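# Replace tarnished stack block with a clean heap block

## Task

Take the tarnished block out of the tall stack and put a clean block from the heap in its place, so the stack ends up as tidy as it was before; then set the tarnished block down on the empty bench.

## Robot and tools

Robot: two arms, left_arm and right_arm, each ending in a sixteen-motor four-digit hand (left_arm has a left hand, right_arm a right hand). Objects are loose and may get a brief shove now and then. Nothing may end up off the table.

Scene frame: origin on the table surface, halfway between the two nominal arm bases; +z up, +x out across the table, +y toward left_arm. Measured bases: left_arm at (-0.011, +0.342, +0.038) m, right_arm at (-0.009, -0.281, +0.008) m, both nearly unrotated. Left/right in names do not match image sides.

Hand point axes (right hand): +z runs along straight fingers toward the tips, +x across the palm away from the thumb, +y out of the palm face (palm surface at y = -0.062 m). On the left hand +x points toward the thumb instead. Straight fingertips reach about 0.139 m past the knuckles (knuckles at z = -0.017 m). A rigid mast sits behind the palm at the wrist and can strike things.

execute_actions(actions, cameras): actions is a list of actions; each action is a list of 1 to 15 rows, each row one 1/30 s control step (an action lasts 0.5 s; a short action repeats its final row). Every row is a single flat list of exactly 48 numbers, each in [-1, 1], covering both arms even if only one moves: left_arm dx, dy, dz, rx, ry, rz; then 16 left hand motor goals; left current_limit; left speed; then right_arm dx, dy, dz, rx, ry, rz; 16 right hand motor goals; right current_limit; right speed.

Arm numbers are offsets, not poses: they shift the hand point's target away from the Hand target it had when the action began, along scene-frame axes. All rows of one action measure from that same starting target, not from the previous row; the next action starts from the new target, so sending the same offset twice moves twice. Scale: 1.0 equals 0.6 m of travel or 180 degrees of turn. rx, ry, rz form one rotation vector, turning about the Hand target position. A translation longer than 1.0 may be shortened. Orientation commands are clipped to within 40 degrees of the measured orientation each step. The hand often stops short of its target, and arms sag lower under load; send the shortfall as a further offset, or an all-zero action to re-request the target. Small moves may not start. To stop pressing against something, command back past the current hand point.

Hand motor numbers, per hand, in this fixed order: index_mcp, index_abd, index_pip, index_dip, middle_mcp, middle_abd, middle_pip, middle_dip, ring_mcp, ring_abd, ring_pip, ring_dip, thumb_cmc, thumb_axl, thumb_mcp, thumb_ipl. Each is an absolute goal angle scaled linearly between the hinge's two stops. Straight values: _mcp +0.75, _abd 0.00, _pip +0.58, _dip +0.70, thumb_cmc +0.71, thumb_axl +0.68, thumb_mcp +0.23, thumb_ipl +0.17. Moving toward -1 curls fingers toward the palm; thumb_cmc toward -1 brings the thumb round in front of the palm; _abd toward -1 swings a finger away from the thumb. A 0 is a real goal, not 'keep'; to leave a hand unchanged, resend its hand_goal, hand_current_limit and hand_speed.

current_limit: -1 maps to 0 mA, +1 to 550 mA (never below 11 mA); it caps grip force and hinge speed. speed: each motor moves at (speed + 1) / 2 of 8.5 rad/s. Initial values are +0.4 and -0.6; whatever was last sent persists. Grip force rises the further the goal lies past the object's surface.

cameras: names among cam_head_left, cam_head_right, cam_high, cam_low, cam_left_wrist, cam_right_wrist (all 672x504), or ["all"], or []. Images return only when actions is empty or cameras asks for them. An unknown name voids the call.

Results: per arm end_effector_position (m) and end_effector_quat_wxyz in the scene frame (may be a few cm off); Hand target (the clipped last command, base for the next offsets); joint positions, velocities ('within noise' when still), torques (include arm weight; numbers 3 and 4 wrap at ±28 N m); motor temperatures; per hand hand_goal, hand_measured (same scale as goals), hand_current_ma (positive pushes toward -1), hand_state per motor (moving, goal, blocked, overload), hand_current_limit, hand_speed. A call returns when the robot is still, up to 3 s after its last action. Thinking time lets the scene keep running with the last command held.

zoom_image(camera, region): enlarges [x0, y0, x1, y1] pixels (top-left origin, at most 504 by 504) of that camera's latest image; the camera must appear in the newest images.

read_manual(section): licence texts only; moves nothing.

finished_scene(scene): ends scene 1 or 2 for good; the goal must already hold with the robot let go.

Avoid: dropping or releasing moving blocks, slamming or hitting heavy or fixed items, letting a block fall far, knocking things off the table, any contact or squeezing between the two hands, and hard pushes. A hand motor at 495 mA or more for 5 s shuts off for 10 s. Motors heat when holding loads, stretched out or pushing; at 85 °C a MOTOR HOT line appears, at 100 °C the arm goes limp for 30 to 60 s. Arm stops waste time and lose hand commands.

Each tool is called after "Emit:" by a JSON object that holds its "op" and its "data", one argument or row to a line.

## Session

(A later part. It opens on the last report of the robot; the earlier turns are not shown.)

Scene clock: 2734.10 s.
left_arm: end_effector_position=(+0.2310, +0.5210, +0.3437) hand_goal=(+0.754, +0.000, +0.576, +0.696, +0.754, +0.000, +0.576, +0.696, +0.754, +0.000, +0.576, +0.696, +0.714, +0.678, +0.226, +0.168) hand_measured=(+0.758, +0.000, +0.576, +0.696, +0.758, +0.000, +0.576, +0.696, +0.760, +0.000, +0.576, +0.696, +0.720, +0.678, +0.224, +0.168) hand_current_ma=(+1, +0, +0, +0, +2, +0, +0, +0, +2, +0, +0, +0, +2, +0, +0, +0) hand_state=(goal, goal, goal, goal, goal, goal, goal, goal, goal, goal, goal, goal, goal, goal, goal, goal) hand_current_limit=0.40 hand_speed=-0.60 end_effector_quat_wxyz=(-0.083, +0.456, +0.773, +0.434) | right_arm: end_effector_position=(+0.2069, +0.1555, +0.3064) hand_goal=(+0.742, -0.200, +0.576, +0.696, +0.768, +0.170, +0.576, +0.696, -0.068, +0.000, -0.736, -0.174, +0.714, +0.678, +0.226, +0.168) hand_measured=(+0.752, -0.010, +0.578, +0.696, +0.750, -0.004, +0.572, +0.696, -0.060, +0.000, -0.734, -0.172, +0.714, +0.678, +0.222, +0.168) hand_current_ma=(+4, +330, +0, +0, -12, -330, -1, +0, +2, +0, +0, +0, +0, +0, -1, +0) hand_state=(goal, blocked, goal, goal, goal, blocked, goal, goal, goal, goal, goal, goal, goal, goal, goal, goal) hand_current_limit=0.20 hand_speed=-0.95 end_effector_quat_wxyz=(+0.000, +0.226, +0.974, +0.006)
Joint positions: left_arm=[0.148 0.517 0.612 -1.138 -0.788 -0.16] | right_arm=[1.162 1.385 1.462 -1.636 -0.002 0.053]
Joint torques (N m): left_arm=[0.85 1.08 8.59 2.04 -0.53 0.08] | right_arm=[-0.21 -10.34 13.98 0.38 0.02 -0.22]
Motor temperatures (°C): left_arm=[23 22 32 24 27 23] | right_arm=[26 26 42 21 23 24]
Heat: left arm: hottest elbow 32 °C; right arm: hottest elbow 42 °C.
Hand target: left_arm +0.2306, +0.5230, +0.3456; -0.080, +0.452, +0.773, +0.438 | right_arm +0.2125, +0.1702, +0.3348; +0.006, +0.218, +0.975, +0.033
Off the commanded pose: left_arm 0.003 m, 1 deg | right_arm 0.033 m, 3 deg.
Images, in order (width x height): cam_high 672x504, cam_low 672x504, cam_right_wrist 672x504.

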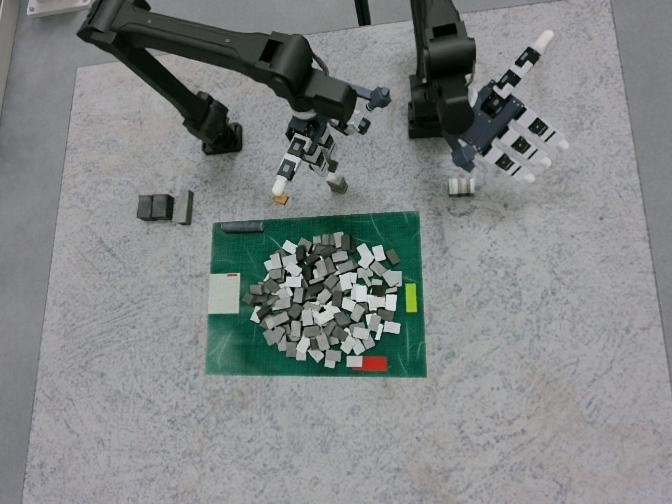

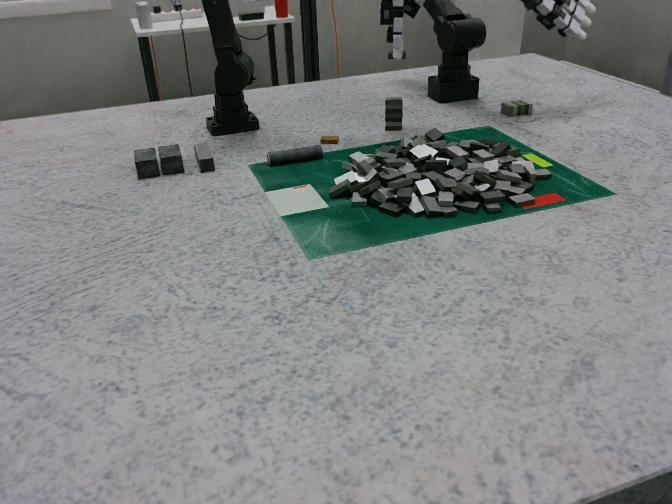

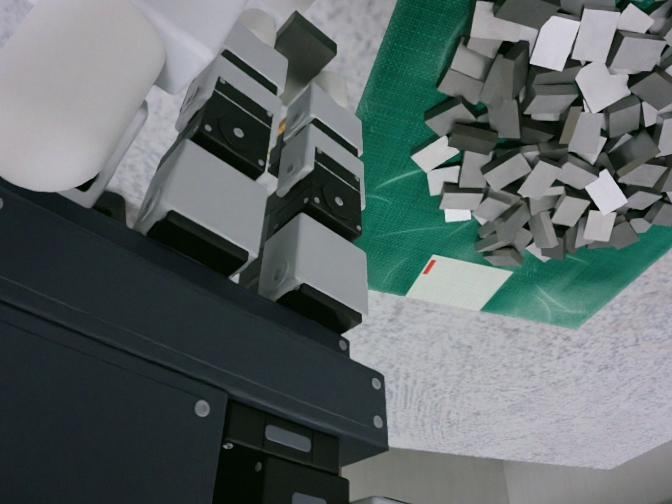

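Emit:
{"op": "execute_actions", "data": {
  "actions": [
    [[0,0,0,0,0,0,0.754,0,0.576,0.696,0.754,0,0.576,0.696,0.754,0,0.576,0.696,0.714,0.678,0.226,0.168,0.4,-0.6,-0.004,-0.013,-0.06,-0.0099,0.0038,0,0.742,-0.2,0.576,0.696,0.768,0.17,0.576,0.696,-0.068,0,-0.737,-0.174,0.714,0.678,0.226,0.168,0.2,-0.95]],
    [[0,0,0,0,0,0,0.754,0,0.576,0.696,0.754,0,0.576,0.696,0.754,0,0.576,0.696,0.714,0.678,0.226,0.168,0.4,-0.6,-0.004,-0.013,-0.06,-0.0099,0.0038,0,0.742,-0.2,0.576,0.696,0.768,0.17,0.576,0.696,-0.068,0,-0.737,-0.174,0.714,0.678,0.226,0.168,0.2,-0.95]],
    [[0,0,0,0,0,0,0.754,0,0.576,0.696,0.754,0,0.576,0.696,0.754,0,0.576,0.696,0.714,0.678,0.226,0.168,0.4,-0.6,0,0,-0.04,0,0,0,0.742,-0.2,0.576,0.696,0.768,0.17,0.576,0.696,-0.068,0,-0.737,-0.174,0.714,0.678,0.226,0.168,0.2,-0.95]]
  ],
  "cameras": ["cam_low","cam_right_wrist","cam_high"]
}}

Emit:
{"op": "zoom_image", "data": {
  "camera": "cam_right_wrist",
  "region": [220, 0, 380, 115]
}}

Emit:
{"op": "zoom_image", "data": {
  "camera": "cam_high",
  "region": [315, 160, 355, 200]
}}

Emit:
{"op": "zoom_image", "data": {
  "camera": "cam_low",
  "region": [370, 70, 420, 130]
}}

Scene clock: 2775.23 s.
left_arm: end_effector_position=(+0.2310, +0.5210, +0.3437) hand_goal=(+0.754, +0.000, +0.576, +0.696, +0.754, +0.000, +0.576, +0.696, +0.754, +0.000, +0.576, +0.696, +0.714, +0.678, +0.226, +0.168) hand_measured=(+0.758, +0.000, +0.576, +0.696, +0.758, +0.000, +0.576, +0.696, +0.760, +0.000, +0.576, +0.696, +0.720, +0.678, +0.224, +0.168) hand_current_ma=(+1, +0, +0, +0, +2, +0, +0, +0, +2, +0, +0, +0, +2, +0, +0, +0) hand_state=(goal, goal, goal, goal, goal, goal, goal, goal, goal, goal, goal, goal, goal, goal, goal, goal) hand_current_limit=0.40 hand_speed=-0.60 end_effector_quat_wxyz=(-0.083, +0.456, +0.773, +0.434) | right_arm: end_effector_position=(+0.2055, +0.1529, +0.2403) hand_goal=(+0.742, -0.200, +0.576, +0.696, +0.768, +0.170, +0.576, +0.696, -0.068, +0.000, -0.736, -0.174, +0.714, +0.678, +0.226, +0.168) hand_measured=(+0.746, -0.010, +0.578, +0.696, +0.754, -0.004, +0.572, +0.696, -0.060, +0.000, -0.734, -0.172, +0.714, +0.678, +0.222, +0.168) hand_current_ma=(+1, +330, +0, +0, -7, -330, -1, +0, +2, +0, +0, +0, +0, +0, -1, +0) hand_state=(goal, blocked, goal, goal, goal, blocked, goal, goal, goal, goal, goal, goal, goal, goal, goal, goal) hand_current_limit=0.20 hand_speed=-0.95 end_effector_quat_wxyz=(-0.001, +0.224, +0.975, -0.002)
Joint positions: left_arm=[0.148 0.517 0.612 -1.138 -0.788 -0.16] | right_arm=[1.162 1.39 1.297 -1.484 -0.001 0.05]
Joint torques (N m): left_arm=[0.79 0.97 8.61 2 -0.53 0.07] | right_arm=[-0.5 -10.7 8.12 1.01 0.08 -0.21]
Heat: left arm: hottest elbow 32 °C; right arm: hottest elbow 43 °C.
Hand target: left_arm +0.2306, +0.5230, +0.3456; -0.080, +0.452, +0.773, +0.438 | right_arm +0.2078, +0.1547, +0.2389; +0.001, +0.218, +0.976, +0.001
Off the commanded pose: left_arm 0.003 m, 1 deg | right_arm 0.003 m, 1 deg.
Images, in order (width x height): cam_high 672x504, cam_low 672x504, cam_right_wrist 672x504.

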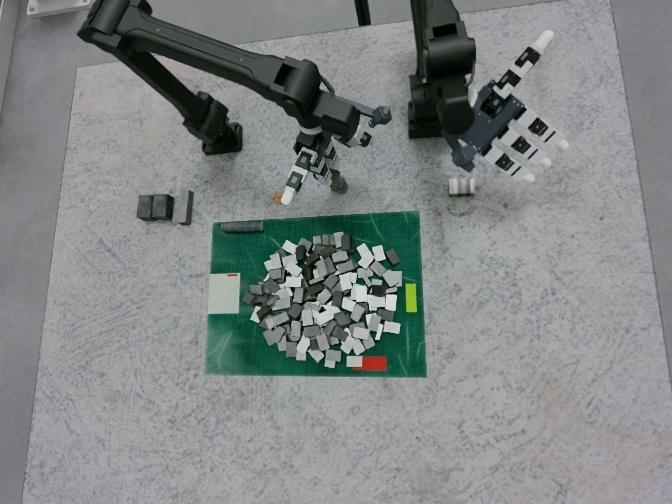

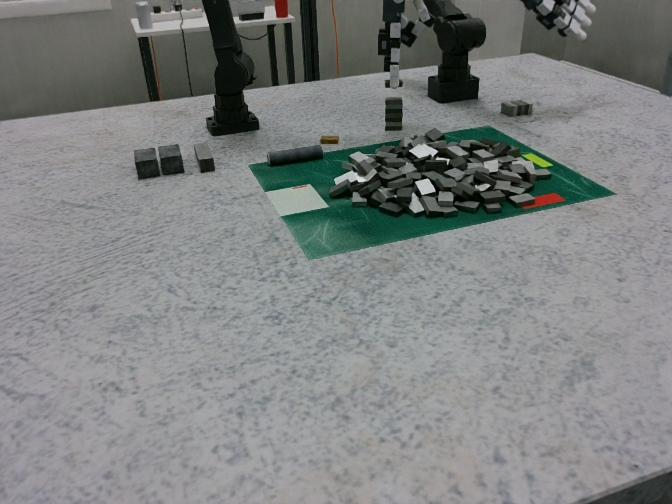

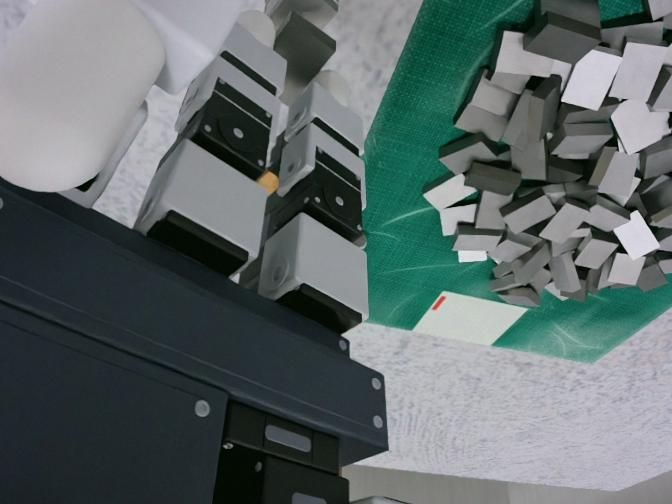

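Scaled by 3.150 from the camera's 672x504 image, which has a finer 960x720 frame.

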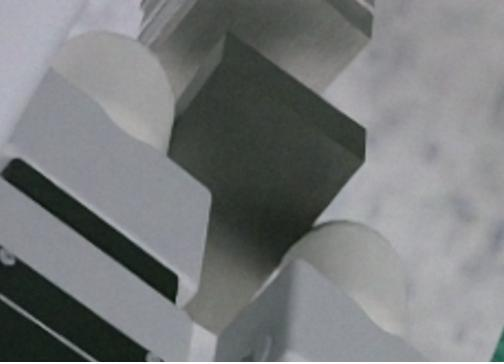

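Scaled by 12.600 from the camera's 672x504 image, which has a finer 960x720 frame.

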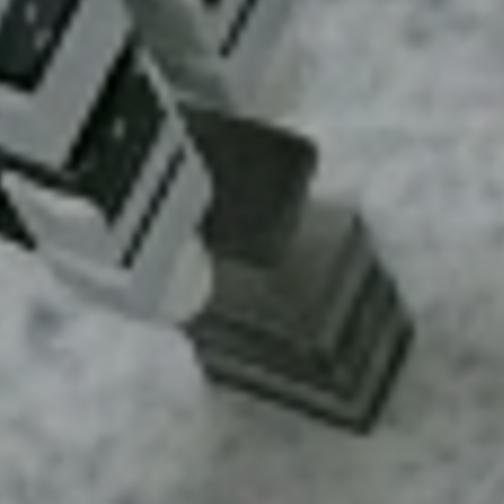

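Scaled by 8.400 from the camera's 672x504 image, which has a finer 960x720 frame.

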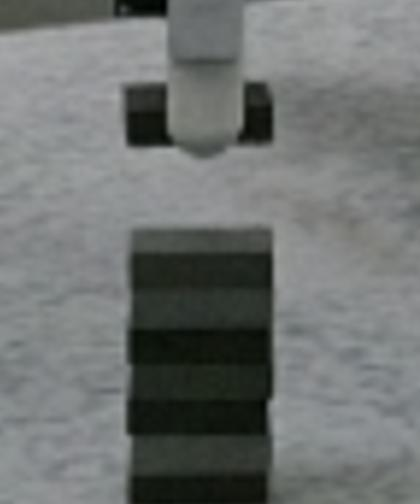

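Emit:
{"op": "zoom_image", "data": {
  "camera": "cam_high",
  "region": [326, 164, 352, 198]
}}

Emit:
{"op": "zoom_image", "data": {
  "camera": "cam_right_wrist",
  "region": [260, 0, 350, 80]
}}

Emit:
{"op": "zoom_image", "data": {
  "camera": "cam_low",
  "region": [378, 74, 412, 134]
}}

Scaled by 14.824 from the camera's 672x504 image, which has a finer 960x720 frame.

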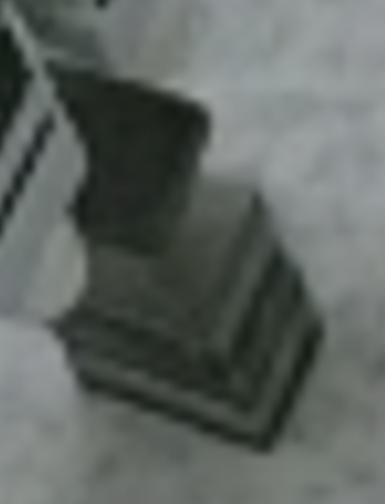

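Scaled by 5.600 from the camera's 672x504 image, which has a finer 960x720 frame.

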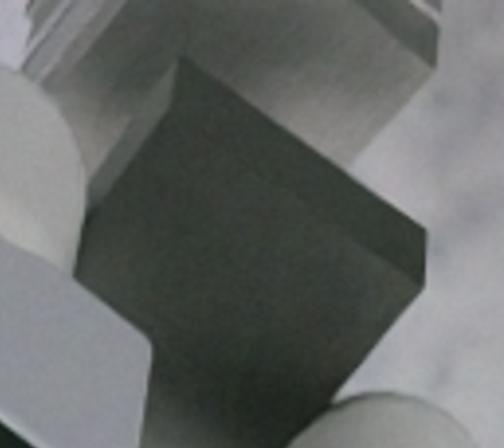

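Scaled by 8.400 from the camera's 672x504 image, which has a finer 960x720 frame.

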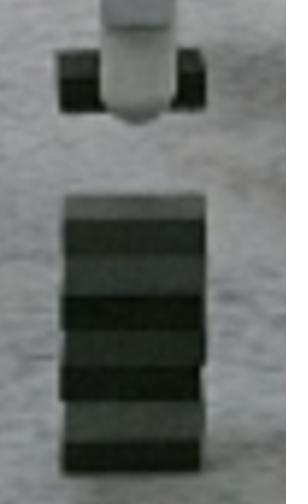

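Emit:
{"op": "execute_actions", "data": {
  "actions": [
    [[0,0,0,0,0,0,0.754,0,0.576,0.696,0.754,0,0.576,0.696,0.754,0,0.576,0.696,0.714,0.678,0.226,0.168,0.4,-0.6,-0.0015,0.011,-0.004,0,0,0,0.746,-0.2,0.576,0.696,0.763,0.17,0.576,0.696,-0.068,0,-0.737,-0.174,0.714,0.678,0.226,0.168,0.2,-0.95]],
    [[0,0,0,0,0,0,0.754,0,0.576,0.696,0.754,0,0.576,0.696,0.754,0,0.576,0.696,0.714,0.678,0.226,0.168,0.4,-0.6,0,0,-0.004,0,0,0,0.746,-0.2,0.576,0.696,0.763,0.17,0.576,0.696,-0.068,0,-0.737,-0.174,0.714,0.678,0.226,0.168,0.2,-0.95]]
  ],
  "cameras": ["cam_low","cam_right_wrist","cam_high"]
}}

Emit:
{"op": "zoom_image", "data": {
  "camera": "cam_right_wrist",
  "region": [260, 0, 350, 80]
}}

Emit:
{"op": "zoom_image", "data": {
  "camera": "cam_low",
  "region": [378, 74, 412, 134]
}}

Emit:
{"op": "zoom_image", "data": {
  "camera": "cam_high",
  "region": [326, 164, 352, 198]
}}

Scene clock: 2935.87 s.
left_arm: end_effector_position=(+0.2310, +0.5210, +0.3437) hand_goal=(+0.754, +0.000, +0.576, +0.696, +0.754, +0.000, +0.576, +0.696, +0.754, +0.000, +0.576, +0.696, +0.714, +0.678, +0.226, +0.168) hand_measured=(+0.758, +0.000, +0.576, +0.696, +0.758, +0.000, +0.576, +0.696, +0.760, +0.000, +0.576, +0.696, +0.720, +0.678, +0.224, +0.168) hand_current_ma=(+1, +0, +0, +0, +2, +0, +0, +0, +2, +0, +0, +0, +2, +0, +0, +0) hand_state=(goal, goal, goal, goal, goal, goal, goal, goal, goal, goal, goal, goal, goal, goal, goal, goal) hand_current_limit=0.40 hand_speed=-0.60 end_effector_quat_wxyz=(-0.083, +0.456, +0.773, +0.434) | right_arm: end_effector_position=(+0.2072, +0.1567, +0.2364) hand_goal=(+0.746, -0.200, +0.576, +0.696, +0.764, +0.170, +0.576, +0.696, -0.068, +0.000, -0.736, -0.174, +0.714, +0.678, +0.226, +0.168) hand_measured=(+0.746, -0.010, +0.578, +0.696, +0.754, -0.004, +0.572, +0.696, -0.060, +0.000, -0.734, -0.172, +0.714, +0.678, +0.222, +0.168) hand_current_ma=(+0, +330, +0, +0, -4, -330, -1, +0, +2, +0, +0, +0, +0, +0, -1, +0) hand_state=(goal, blocked, goal, goal, goal, blocked, goal, goal, goal, goal, goal, goal, goal, goal, goal, goal) hand_current_limit=0.20 hand_speed=-0.95 end_effector_quat_wxyz=(-0.001, +0.224, +0.975, -0.002)
Joint positions: left_arm=[0.148 0.517 0.612 -1.138 -0.788 -0.16] | right_arm=[1.162 1.4 1.297 -1.471 -0.001 0.05]
Joint torques (N m): left_arm=[0.79 0.97 8.59 2.04 -0.52 0.08] | right_arm=[0.21 -10.34 8.39 0.99 0.08 -0.14]
Motor temperatures (°C): left_arm=[23 22 32 24 27 23] | right_arm=[26 26 35 21 23 24]
Heat: left arm: hottest elbow 32 °C; right arm: hottest elbow 35 °C.
Hand target: left_arm +0.2306, +0.5230, +0.3456; -0.080, +0.452, +0.773, +0.438 | right_arm +0.2069, +0.1613, +0.2340; +0.001, +0.218, +0.976, +0.001
Off the commanded pose: left_arm 0.003 m, 1 deg | right_arm 0.005 m, 1 deg.
Images, in order (width x height): cam_high 672x504, cam_low 672x504, cam_right_wrist 672x504.

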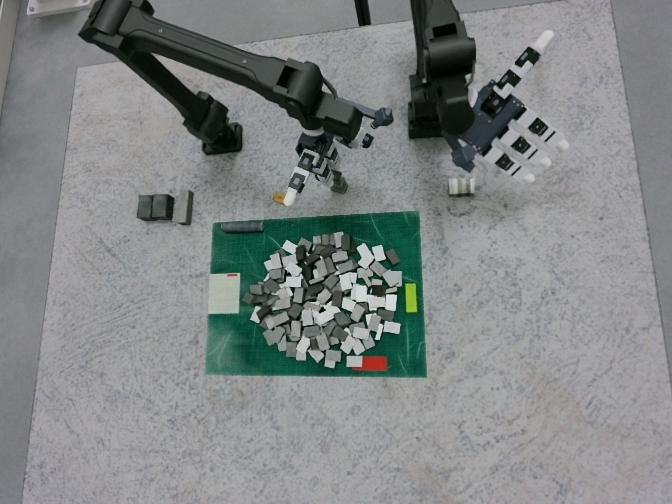

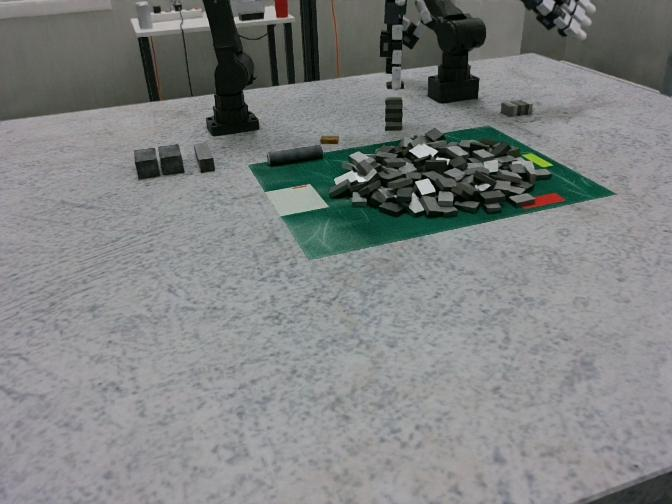

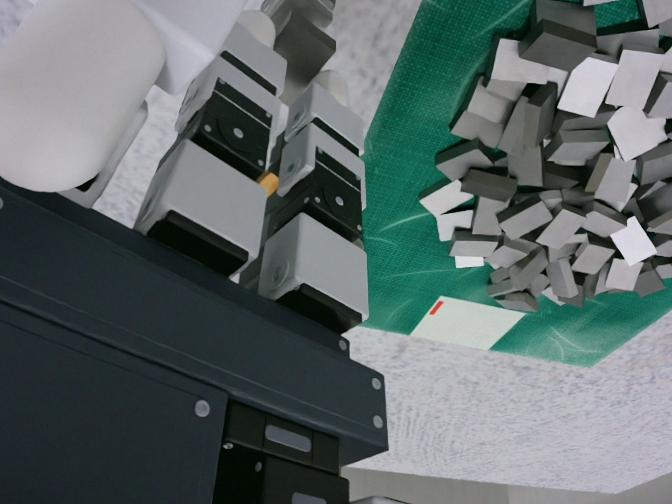

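Scaled by 5.600 from the camera's 672x504 image, which has a finer 960x720 frame.

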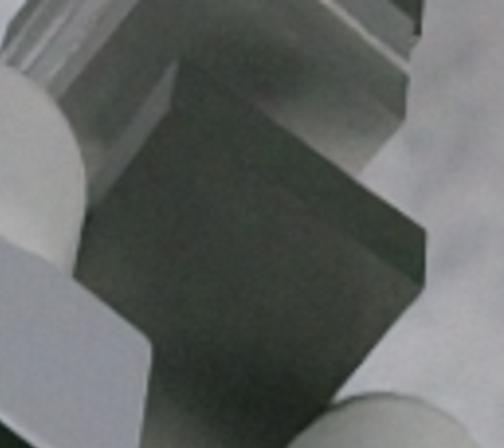

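Scaled by 8.400 from the camera's 672x504 image, which has a finer 960x720 frame.

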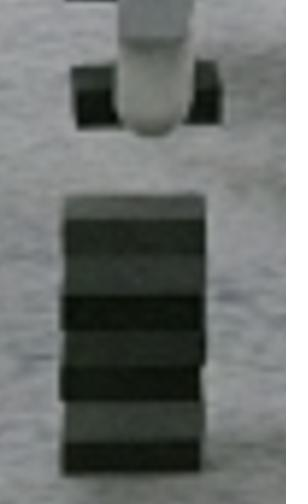

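Scaled by 14.824 from the camera's 672x504 image, which has a finer 960x720 frame.

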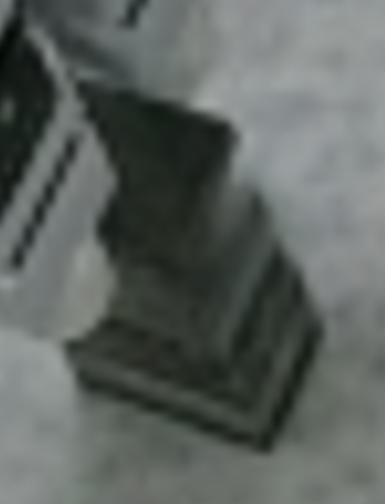

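Emit:
{"op": "execute_actions", "data": {
  "actions": [
    [[0,0,0,0,0,0,0.754,0,0.576,0.696,0.754,0,0.576,0.696,0.754,0,0.576,0.696,0.714,0.678,0.226,0.168,0.4,-0.6,-0.0077,-0.0007,-0.008,0,0,0,0.754,-0.2,0.576,0.696,0.756,0.17,0.576,0.696,-0.068,0,-0.737,-0.174,0.714,0.678,0.226,0.168,0.2,-0.95]],
    [[0,0,0,0,0,0,0.754,0,0.576,0.696,0.754,0,0.576,0.696,0.754,0,0.576,0.696,0.714,0.678,0.226,0.168,0.4,-0.6,0,0,-0.012,0,0,0,0.754,-0.2,0.576,0.696,0.756,0.17,0.576,0.696,-0.068,0,-0.737,-0.174,0.714,0.678,0.226,0.168,0.2,-0.95]]
  ],
  "cameras": ["cam_low","cam_right_wrist","cam_high"]
}}

Emit:
{"op": "zoom_image", "data": {
  "camera": "cam_right_wrist",
  "region": [260, 0, 350, 80]
}}

Emit:
{"op": "zoom_image", "data": {
  "camera": "cam_low",
  "region": [378, 74, 412, 134]
}}

Emit:
{"op": "zoom_image", "data": {
  "camera": "cam_high",
  "region": [326, 164, 352, 198]
}}

Scene clock: 3022.80 s.
left_arm: end_effector_position=(+0.2310, +0.5210, +0.3437) hand_goal=(+0.754, +0.000, +0.576, +0.696, +0.754, +0.000, +0.576, +0.696, +0.754, +0.000, +0.576, +0.696, +0.714, +0.678, +0.226, +0.168) hand_measured=(+0.758, +0.000, +0.576, +0.696, +0.758, +0.000, +0.576, +0.696, +0.760, +0.000, +0.576, +0.696, +0.720, +0.678, +0.224, +0.168) hand_current_ma=(+1, +0, +0, +0, +2, +0, +0, +0, +2, +0, +0, +0, +2, +0, +0, +0) hand_state=(goal, goal, goal, goal, goal, goal, goal, goal, goal, goal, goal, goal, goal, goal, goal, goal) hand_current_limit=0.40 hand_speed=-0.60 end_effector_quat_wxyz=(-0.083, +0.456, +0.773, +0.434) | right_arm: end_effector_position=(+0.2046, +0.1574, +0.2258) hand_goal=(+0.754, -0.200, +0.576, +0.696, +0.756, +0.170, +0.576, +0.696, -0.068, +0.000, -0.736, -0.174, +0.714, +0.678, +0.226, +0.168) hand_measured=(+0.754, -0.010, +0.578, +0.696, +0.752, -0.004, +0.572, +0.696, -0.060, +0.000, -0.734, -0.172, +0.714, +0.678, +0.222, +0.168) hand_current_ma=(+0, +330, +0, +0, -1, -330, -1, +0, +2, +0, +0, +0, +0, +0, -1, +0) hand_state=(goal, blocked, goal, goal, goal, blocked, goal, goal, goal, goal, goal, goal, goal, goal, goal, goal) hand_current_limit=0.20 hand_speed=-0.95 end_effector_quat_wxyz=(-0.001, +0.222, +0.975, +0.000)
Joint positions: left_arm=[0.148 0.517 0.612 -1.138 -0.788 -0.16] | right_arm=[1.167 1.4 1.269 -1.44 -0.001 0.05]
Joint torques (N m): left_arm=[0.85 1.03 8.61 2 -0.53 0.08] | right_arm=[0.56 -10.46 7.95 1.01 0.08 -0.06]
Heat: left arm: hottest elbow 32 °C; right arm: hottest elbow 34 °C.
Hand target: left_arm +0.2306, +0.5230, +0.3456; -0.080, +0.452, +0.773, +0.438 | right_arm +0.2022, +0.1608, +0.2219; +0.001, +0.218, +0.976, +0.001
Off the commanded pose: left_arm 0.003 m, 1 deg | right_arm 0.006 m, 0 deg.
Images, in order (width x height): cam_high 672x504, cam_low 672x504, cam_right_wrist 672x504.

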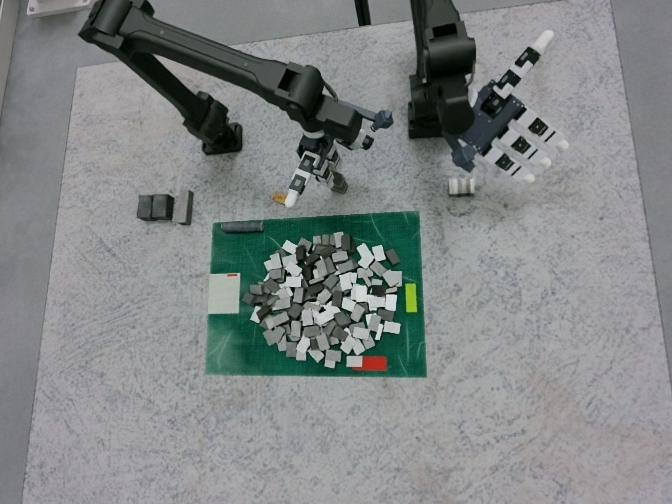

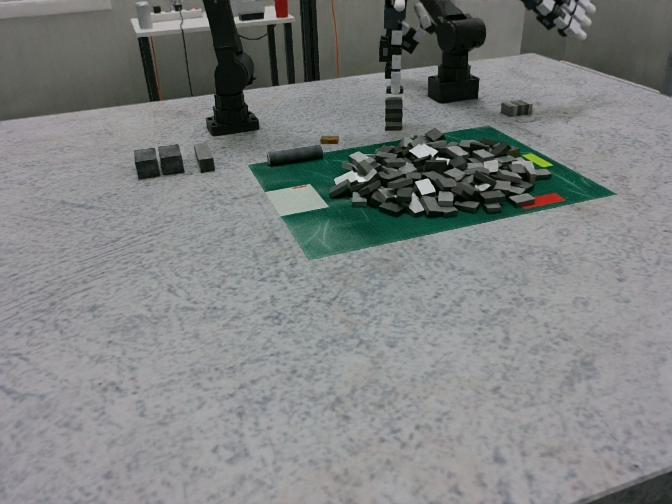

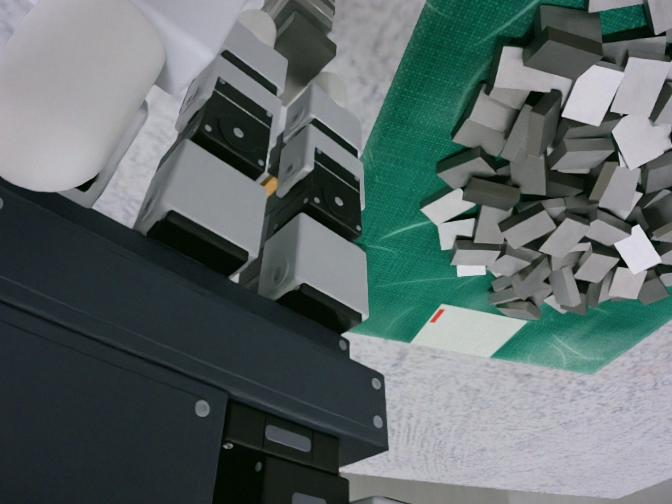

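Scaled by 5.600 from the camera's 672x504 image, which has a finer 960x720 frame.

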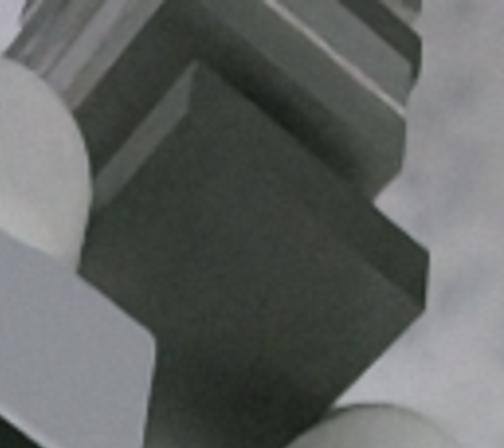

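Scaled by 8.400 from the camera's 672x504 image, which has a finer 960x720 frame.

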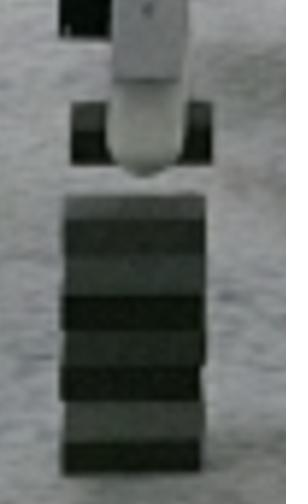

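Scaled by 14.824 from the camera's 672x504 image, which has a finer 960x720 frame.

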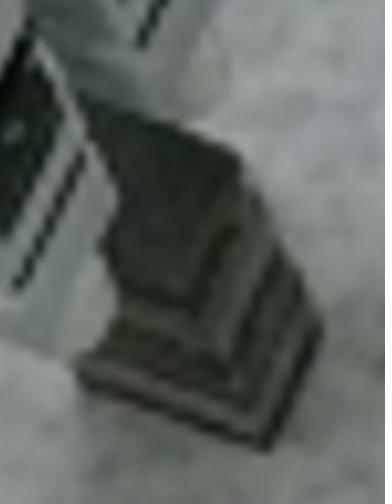

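Emit:
{"op": "zoom_image", "data": {
  "camera": "cam_high",
  "region": [328, 168, 352, 198]
}}

Emit:
{"op": "zoom_image", "data": {
  "camera": "cam_right_wrist",
  "region": [290, 0, 350, 70]
}}

Scaled by 16.800 from the camera's 672x504 image, which has a finer 960x720 frame.

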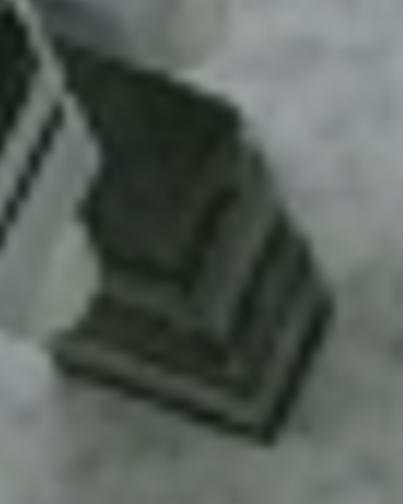

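Scaled by 7.200 from the camera's 672x504 image, which has a finer 960x720 frame.

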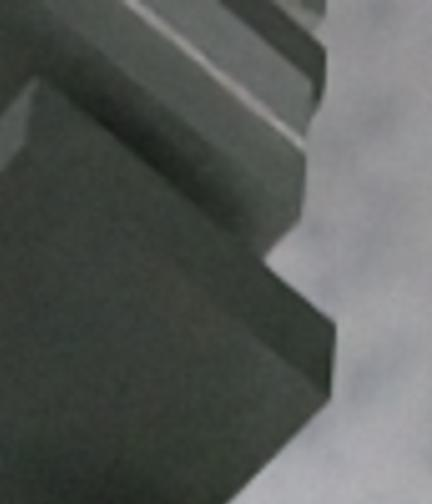

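Emit:
{"op": "execute_actions", "data": {
  "actions": [
    [[0,0,0,0,0,0,0.754,0,0.576,0.696,0.754,0,0.576,0.696,0.754,0,0.576,0.696,0.714,0.678,0.226,0.168,0.4,-0.6,-0.0063,0.001,0,0,0,0.0072,0.754,-0.2,0.576,0.696,0.756,0.17,0.576,0.696,-0.068,0,-0.737,-0.174,0.714,0.678,0.226,0.168,0.2,-0.95]]
  ],
  "cameras": ["cam_low","cam_right_wrist","cam_high"]
}}

Emit:
{"op": "zoom_image", "data": {
  "camera": "cam_right_wrist",
  "region": [260, 0, 350, 80]
}}

Emit:
{"op": "zoom_image", "data": {
  "camera": "cam_low",
  "region": [378, 74, 412, 134]
}}

Emit:
{"op": "zoom_image", "data": {
  "camera": "cam_high",
  "region": [328, 168, 352, 198]
}}

Scene clock: 3119.30 s.
left_arm: end_effector_position=(+0.2310, +0.5210, +0.3437) hand_goal=(+0.754, +0.000, +0.576, +0.696, +0.754, +0.000, +0.576, +0.696, +0.754, +0.000, +0.576, +0.696, +0.714, +0.678, +0.226, +0.168) hand_measured=(+0.758, +0.000, +0.576, +0.696, +0.758, +0.000, +0.576, +0.696, +0.760, +0.000, +0.576, +0.696, +0.720, +0.678, +0.224, +0.168) hand_current_ma=(+1, +0, +0, +0, +2, +0, +0, +0, +2, +0, +0, +0, +2, +0, +0, +0) hand_state=(goal, goal, goal, goal, goal, goal, goal, goal, goal, goal, goal, goal, goal, goal, goal, goal) hand_current_limit=0.40 hand_speed=-0.60 end_effector_quat_wxyz=(-0.083, +0.456, +0.773, +0.434) | right_arm: end_effector_position=(+0.2036, +0.1579, +0.2258) hand_goal=(+0.754, -0.200, +0.576, +0.696, +0.756, +0.170, +0.576, +0.696, -0.068, +0.000, -0.736, -0.174, +0.714, +0.678, +0.226, +0.168) hand_measured=(+0.754, -0.010, +0.578, +0.696, +0.752, -0.004, +0.572, +0.696, -0.060, +0.000, -0.734, -0.172, +0.714, +0.678, +0.222, +0.168) hand_current_ma=(+0, +330, +0, +0, -1, -330, -1, +0, +2, +0, +0, +0, +0, +0, -1, +0) hand_state=(goal, blocked, goal, goal, goal, blocked, goal, goal, goal, goal, goal, goal, goal, goal, goal, goal) hand_current_limit=0.20 hand_speed=-0.95 end_effector_quat_wxyz=(-0.001, +0.220, +0.975, +0.000)
Joint positions: left_arm=[0.148 0.517 0.612 -1.138 -0.788 -0.16] | right_arm=[1.17 1.4 1.269 -1.44 -0.001 0.05]
Joint torques (N m): left_arm=[0.85 1.03 8.62 2.02 -0.52 0.08] | right_arm=[0.67 -10.81 7.62 0.99 0.08 -0.22]
Heat: left arm: hottest elbow 32 °C; right arm: hottest elbow 34 °C.
Hand target: left_arm +0.2306, +0.5230, +0.3456; -0.080, +0.452, +0.773, +0.438 | right_arm +0.1986, +0.1614, +0.2219; +0.001, +0.207, +0.978, +0.001
Off the commanded pose: left_arm 0.003 m, 1 deg | right_arm 0.007 m, 2 deg.
Images, in order (width x height): cam_high 672x504, cam_low 672x504, cam_right_wrist 672x504.

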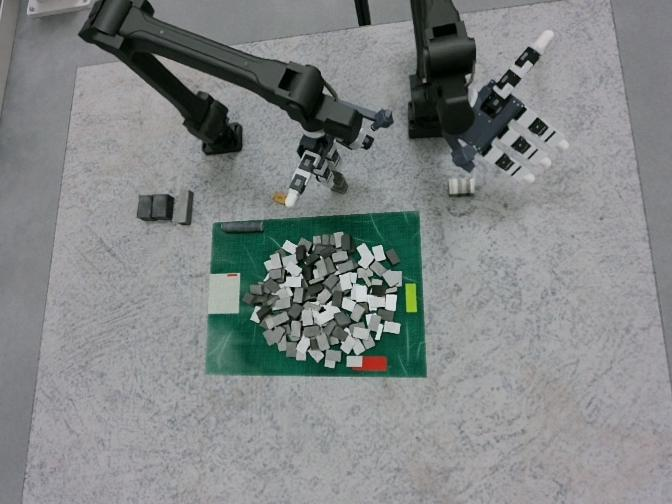

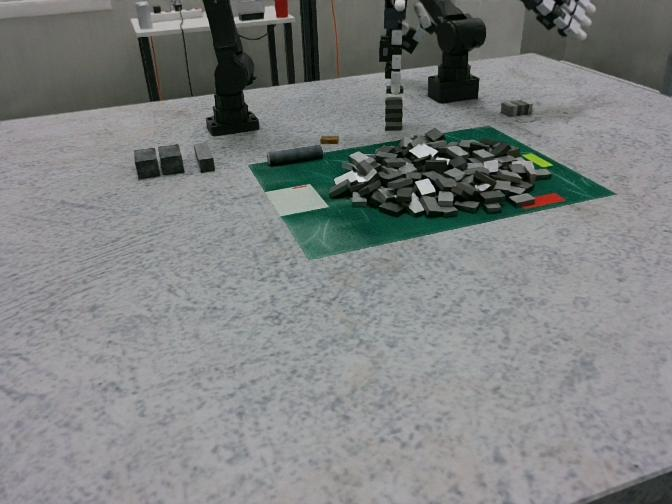

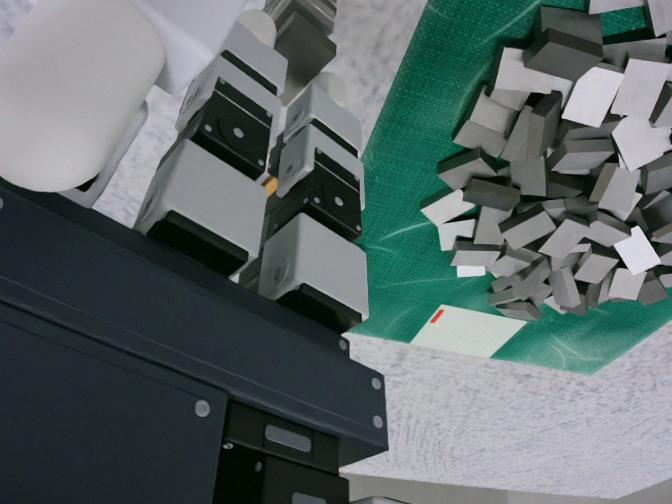

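Scaled by 5.600 from the camera's 672x504 image, which has a finer 960x720 frame.

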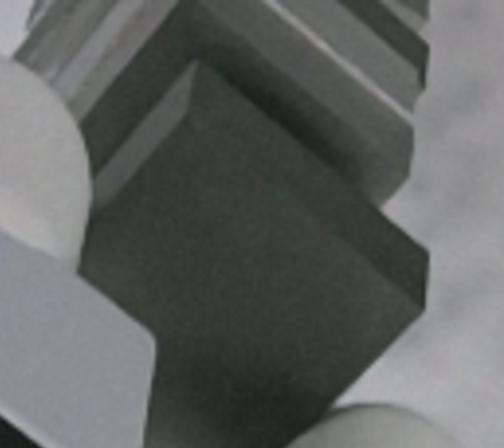

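Scaled by 8.400 from the camera's 672x504 image, which has a finer 960x720 frame.

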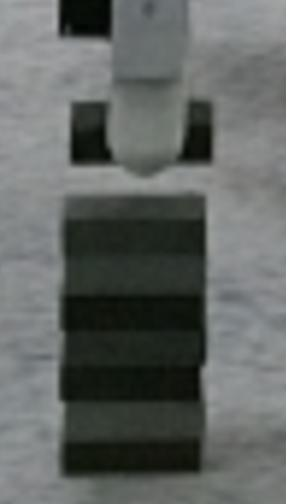

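Scaled by 16.800 from the camera's 672x504 image, which has a finer 960x720 frame.

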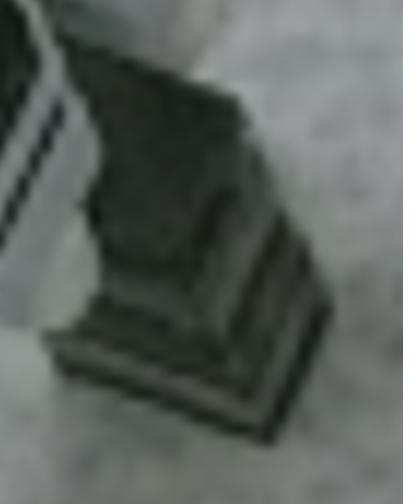

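Emit:
{"op": "execute_actions", "data": {
  "actions": [
    [[0,0,0,0,0,0,0.754,0,0.576,0.696,0.754,0,0.576,0.696,0.754,0,0.576,0.696,0.714,0.678,0.226,0.168,0.4,-0.6,-0.0063,0.0002,0,0,0,0.0085,0.754,-0.2,0.576,0.696,0.756,0.17,0.576,0.696,-0.068,0,-0.737,-0.174,0.714,0.678,0.226,0.168,0.2,-0.95]]
  ],
  "cameras": ["cam_low","cam_right_wrist"]
}}

Emit:
{"op": "zoom_image", "data": {
  "camera": "cam_right_wrist",
  "region": [260, 0, 350, 80]
}}

Emit:
{"op": "zoom_image", "data": {
  "camera": "cam_low",
  "region": [378, 74, 412, 134]
}}

Scene clock: 3152.77 s.
left_arm: end_effector_position=(+0.2310, +0.5210, +0.3437) hand_goal=(+0.754, +0.000, +0.576, +0.696, +0.754, +0.000, +0.576, +0.696, +0.754, +0.000, +0.576, +0.696, +0.714, +0.678, +0.226, +0.168) hand_measured=(+0.758, +0.000, +0.576, +0.696, +0.758, +0.000, +0.576, +0.696, +0.760, +0.000, +0.576, +0.696, +0.720, +0.678, +0.224, +0.168) hand_current_ma=(+1, +0, +0, +0, +2, +0, +0, +0, +2, +0, +0, +0, +2, +0, +0, +0) hand_state=(goal, goal, goal, goal, goal, goal, goal, goal, goal, goal, goal, goal, goal, goal, goal, goal) hand_current_limit=0.40 hand_speed=-0.60 end_effector_quat_wxyz=(-0.083, +0.456, +0.773, +0.434) | right_arm: end_effector_position=(+0.1996, +0.1575, +0.2217) hand_goal=(+0.754, -0.200, +0.576, +0.696, +0.756, +0.170, +0.576, +0.696, -0.068, +0.000, -0.736, -0.174, +0.714, +0.678, +0.226, +0.168) hand_measured=(+0.754, -0.010, +0.578, +0.696, +0.752, -0.004, +0.572, +0.696, -0.060, +0.000, -0.734, -0.172, +0.714, +0.678, +0.222, +0.168) hand_current_ma=(+0, +330, +0, +0, -1, -330, -1, +0, +2, +0, +0, +0, +0, +0, -1, +0) hand_state=(goal, blocked, goal, goal, goal, blocked, goal, goal, goal, goal, goal, goal, goal, goal, goal, goal) hand_current_limit=0.20 hand_speed=-0.95 end_effector_quat_wxyz=(-0.001, +0.208, +0.978, -0.004)
Joint positions: left_arm=[0.148 0.517 0.612 -1.138 -0.788 -0.16] | right_arm=[1.173 1.4 1.26 -1.439 -0.001 0.027]
Joint torques (N m): left_arm=[0.79 0.97 8.61 2.03 -0.53 0.07] | right_arm=[0.67 -11.22 7.91 0.95 0.07 -0.21]
Heat: left arm: hottest elbow 32 °C; right arm: hottest elbow 34 °C.
Hand target: left_arm +0.2306, +0.5230, +0.3456; -0.080, +0.452, +0.773, +0.438 | right_arm +0.1948, +0.1614, +0.2219; +0.001, +0.194, +0.981, +0.000
Off the commanded pose: left_arm 0.003 m, 1 deg | right_arm 0.006 m, 2 deg.
Images, in order (width x height): cam_low 672x504, cam_right_wrist 672x504.

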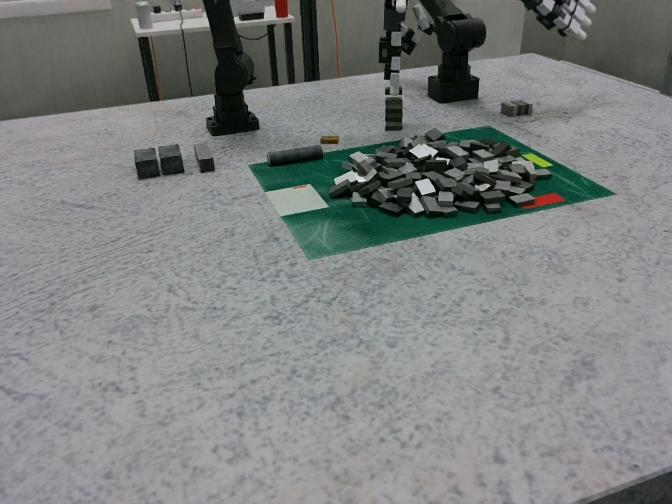

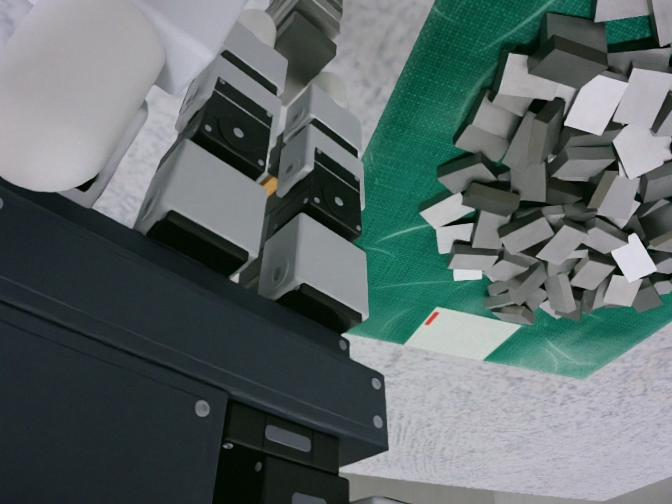

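Scaled by 5.600 from the camera's 672x504 image, which has a finer 960x720 frame.

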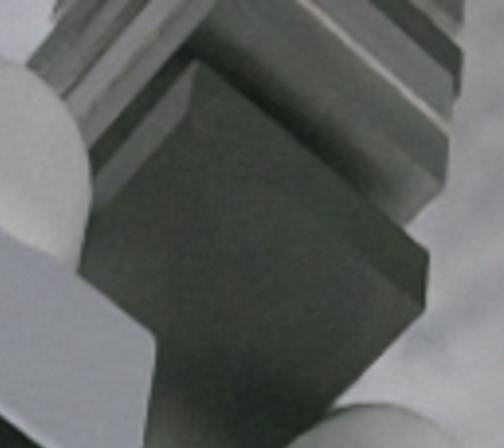

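Scaled by 8.400 from the camera's 672x504 image, which has a finer 960x720 frame.

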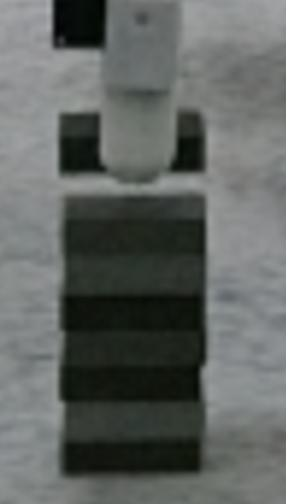

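Emit:
{"op": "zoom_image", "data": {
  "camera": "cam_right_wrist",
  "region": [290, 0, 350, 70]
}}

Emit:
{"op": "zoom_image", "data": {
  "camera": "cam_low",
  "region": [380, 82, 408, 112]
}}

Scaled by 7.200 from the camera's 672x504 image, which has a finer 960x720 frame.

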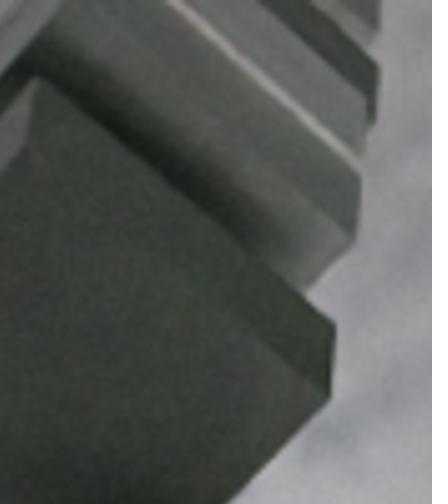

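Scaled by 16.800 from the camera's 672x504 image, which has a finer 960x720 frame.

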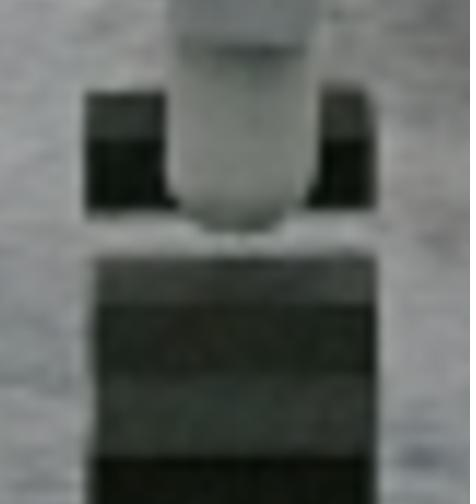

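Emit:
{"op": "execute_actions", "data": {
  "actions": [
    [[0,0,0,0,0,0,0.754,0,0.576,0.696,0.754,0,0.576,0.696,0.754,0,0.576,0.696,0.714,0.678,0.226,0.168,0.4,-0.6,0.0014,0.0022,-0.011,0,0,0,0.754,-0.2,0.576,0.696,0.756,0.17,0.576,0.696,-0.068,0,-0.737,-0.174,0.714,0.678,0.226,0.168,0.2,-0.95]]
  ],
  "cameras": ["cam_low","cam_right_wrist","cam_high"]
}}

Emit:
{"op": "zoom_image", "data": {
  "camera": "cam_right_wrist",
  "region": [290, 0, 350, 70]
}}

Emit:
{"op": "zoom_image", "data": {
  "camera": "cam_low",
  "region": [380, 82, 408, 112]
}}

Emit:
{"op": "zoom_image", "data": {
  "camera": "cam_high",
  "region": [328, 168, 352, 198]
}}

Scene clock: 3193.63 s.
left_arm: end_effector_position=(+0.2310, +0.5210, +0.3437) hand_goal=(+0.754, +0.000, +0.576, +0.696, +0.754, +0.000, +0.576, +0.696, +0.754, +0.000, +0.576, +0.696, +0.714, +0.678, +0.226, +0.168) hand_measured=(+0.758, +0.000, +0.576, +0.696, +0.758, +0.000, +0.576, +0.696, +0.760, +0.000, +0.576, +0.696, +0.720, +0.678, +0.224, +0.168) hand_current_ma=(+1, +0, +0, +0, +2, +0, +0, +0, +2, +0, +0, +0, +2, +0, +0, +0) hand_state=(goal, goal, goal, goal, goal, goal, goal, goal, goal, goal, goal, goal, goal, goal, goal, goal) hand_current_limit=0.40 hand_speed=-0.60 end_effector_quat_wxyz=(-0.083, +0.456, +0.773, +0.434) | right_arm: end_effector_position=(+0.1999, +0.1585, +0.2182) hand_goal=(+0.754, -0.200, +0.576, +0.696, +0.756, +0.170, +0.576, +0.696, -0.068, +0.000, -0.736, -0.174, +0.714, +0.678, +0.226, +0.168) hand_measured=(+0.754, -0.010, +0.578, +0.696, +0.750, -0.004, +0.572, +0.696, -0.060, +0.000, -0.734, -0.172, +0.714, +0.678, +0.222, +0.168) hand_current_ma=(+0, +330, +0, +0, -1, -330, -1, +0, +2, +0, +0, +0, +0, +0, -1, +0) hand_state=(goal, blocked, goal, goal, goal, blocked, goal, goal, goal, goal, goal, goal, goal, goal, goal, goal) hand_current_limit=0.20 hand_speed=-0.95 end_effector_quat_wxyz=(-0.001, +0.207, +0.978, -0.001)
Joint positions: left_arm=[0.148 0.517 0.612 -1.138 -0.788 -0.16] | right_arm=[1.173 1.4 1.249 -1.422 -0.001 0.026]
Joint torques (N m): left_arm=[0.85 1.03 8.61 2.03 -0.52 0.07] | right_arm=[0.67 -10.64 7.88 0.99 0.07 -0.22]
Heat: left arm: hottest elbow 32 °C; right arm: hottest elbow 34 °C.
Hand target: left_arm +0.2306, +0.5230, +0.3456; -0.080, +0.452, +0.773, +0.438 | right_arm +0.1956, +0.1627, +0.2153; +0.001, +0.194, +0.981, +0.000
Off the commanded pose: left_arm 0.003 m, 1 deg | right_arm 0.007 m, 2 deg.
Images, in order (width x height): cam_high 672x504, cam_low 672x504, cam_right_wrist 672x504.

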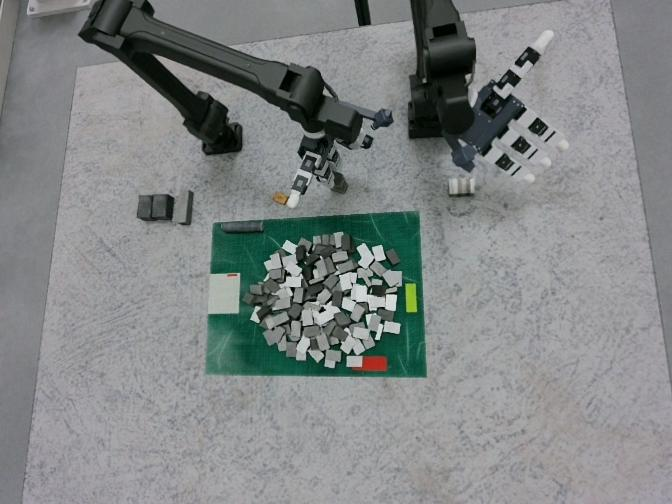

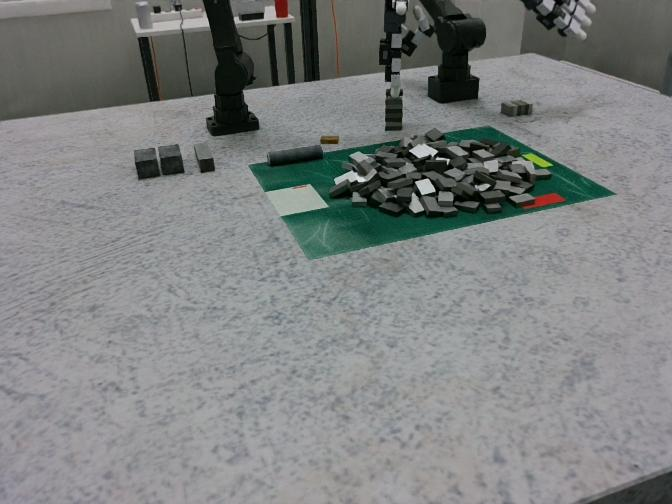

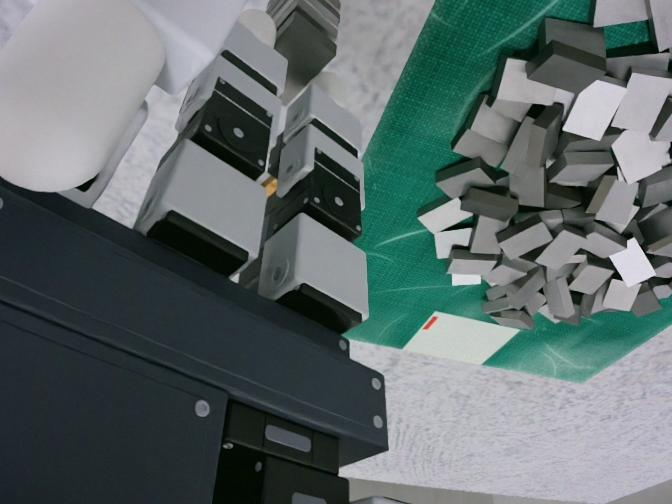

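Scaled by 7.200 from the camera's 672x504 image, which has a finer 960x720 frame.

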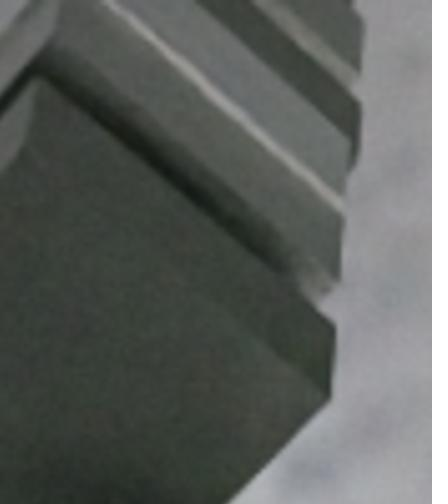

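Scaled by 16.800 from the camera's 672x504 image, which has a finer 960x720 frame.

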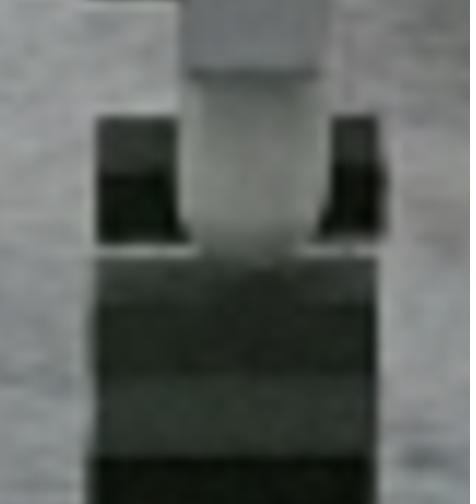

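Scaled by 16.800 from the camera's 672x504 image, which has a finer 960x720 frame.

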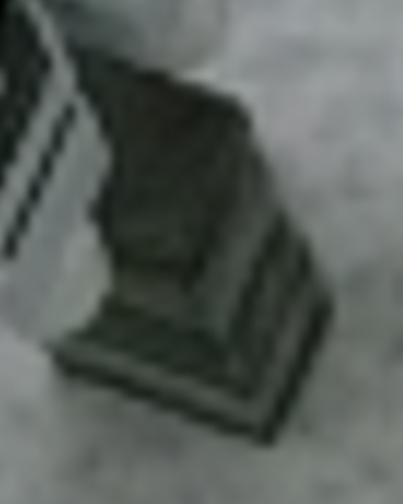

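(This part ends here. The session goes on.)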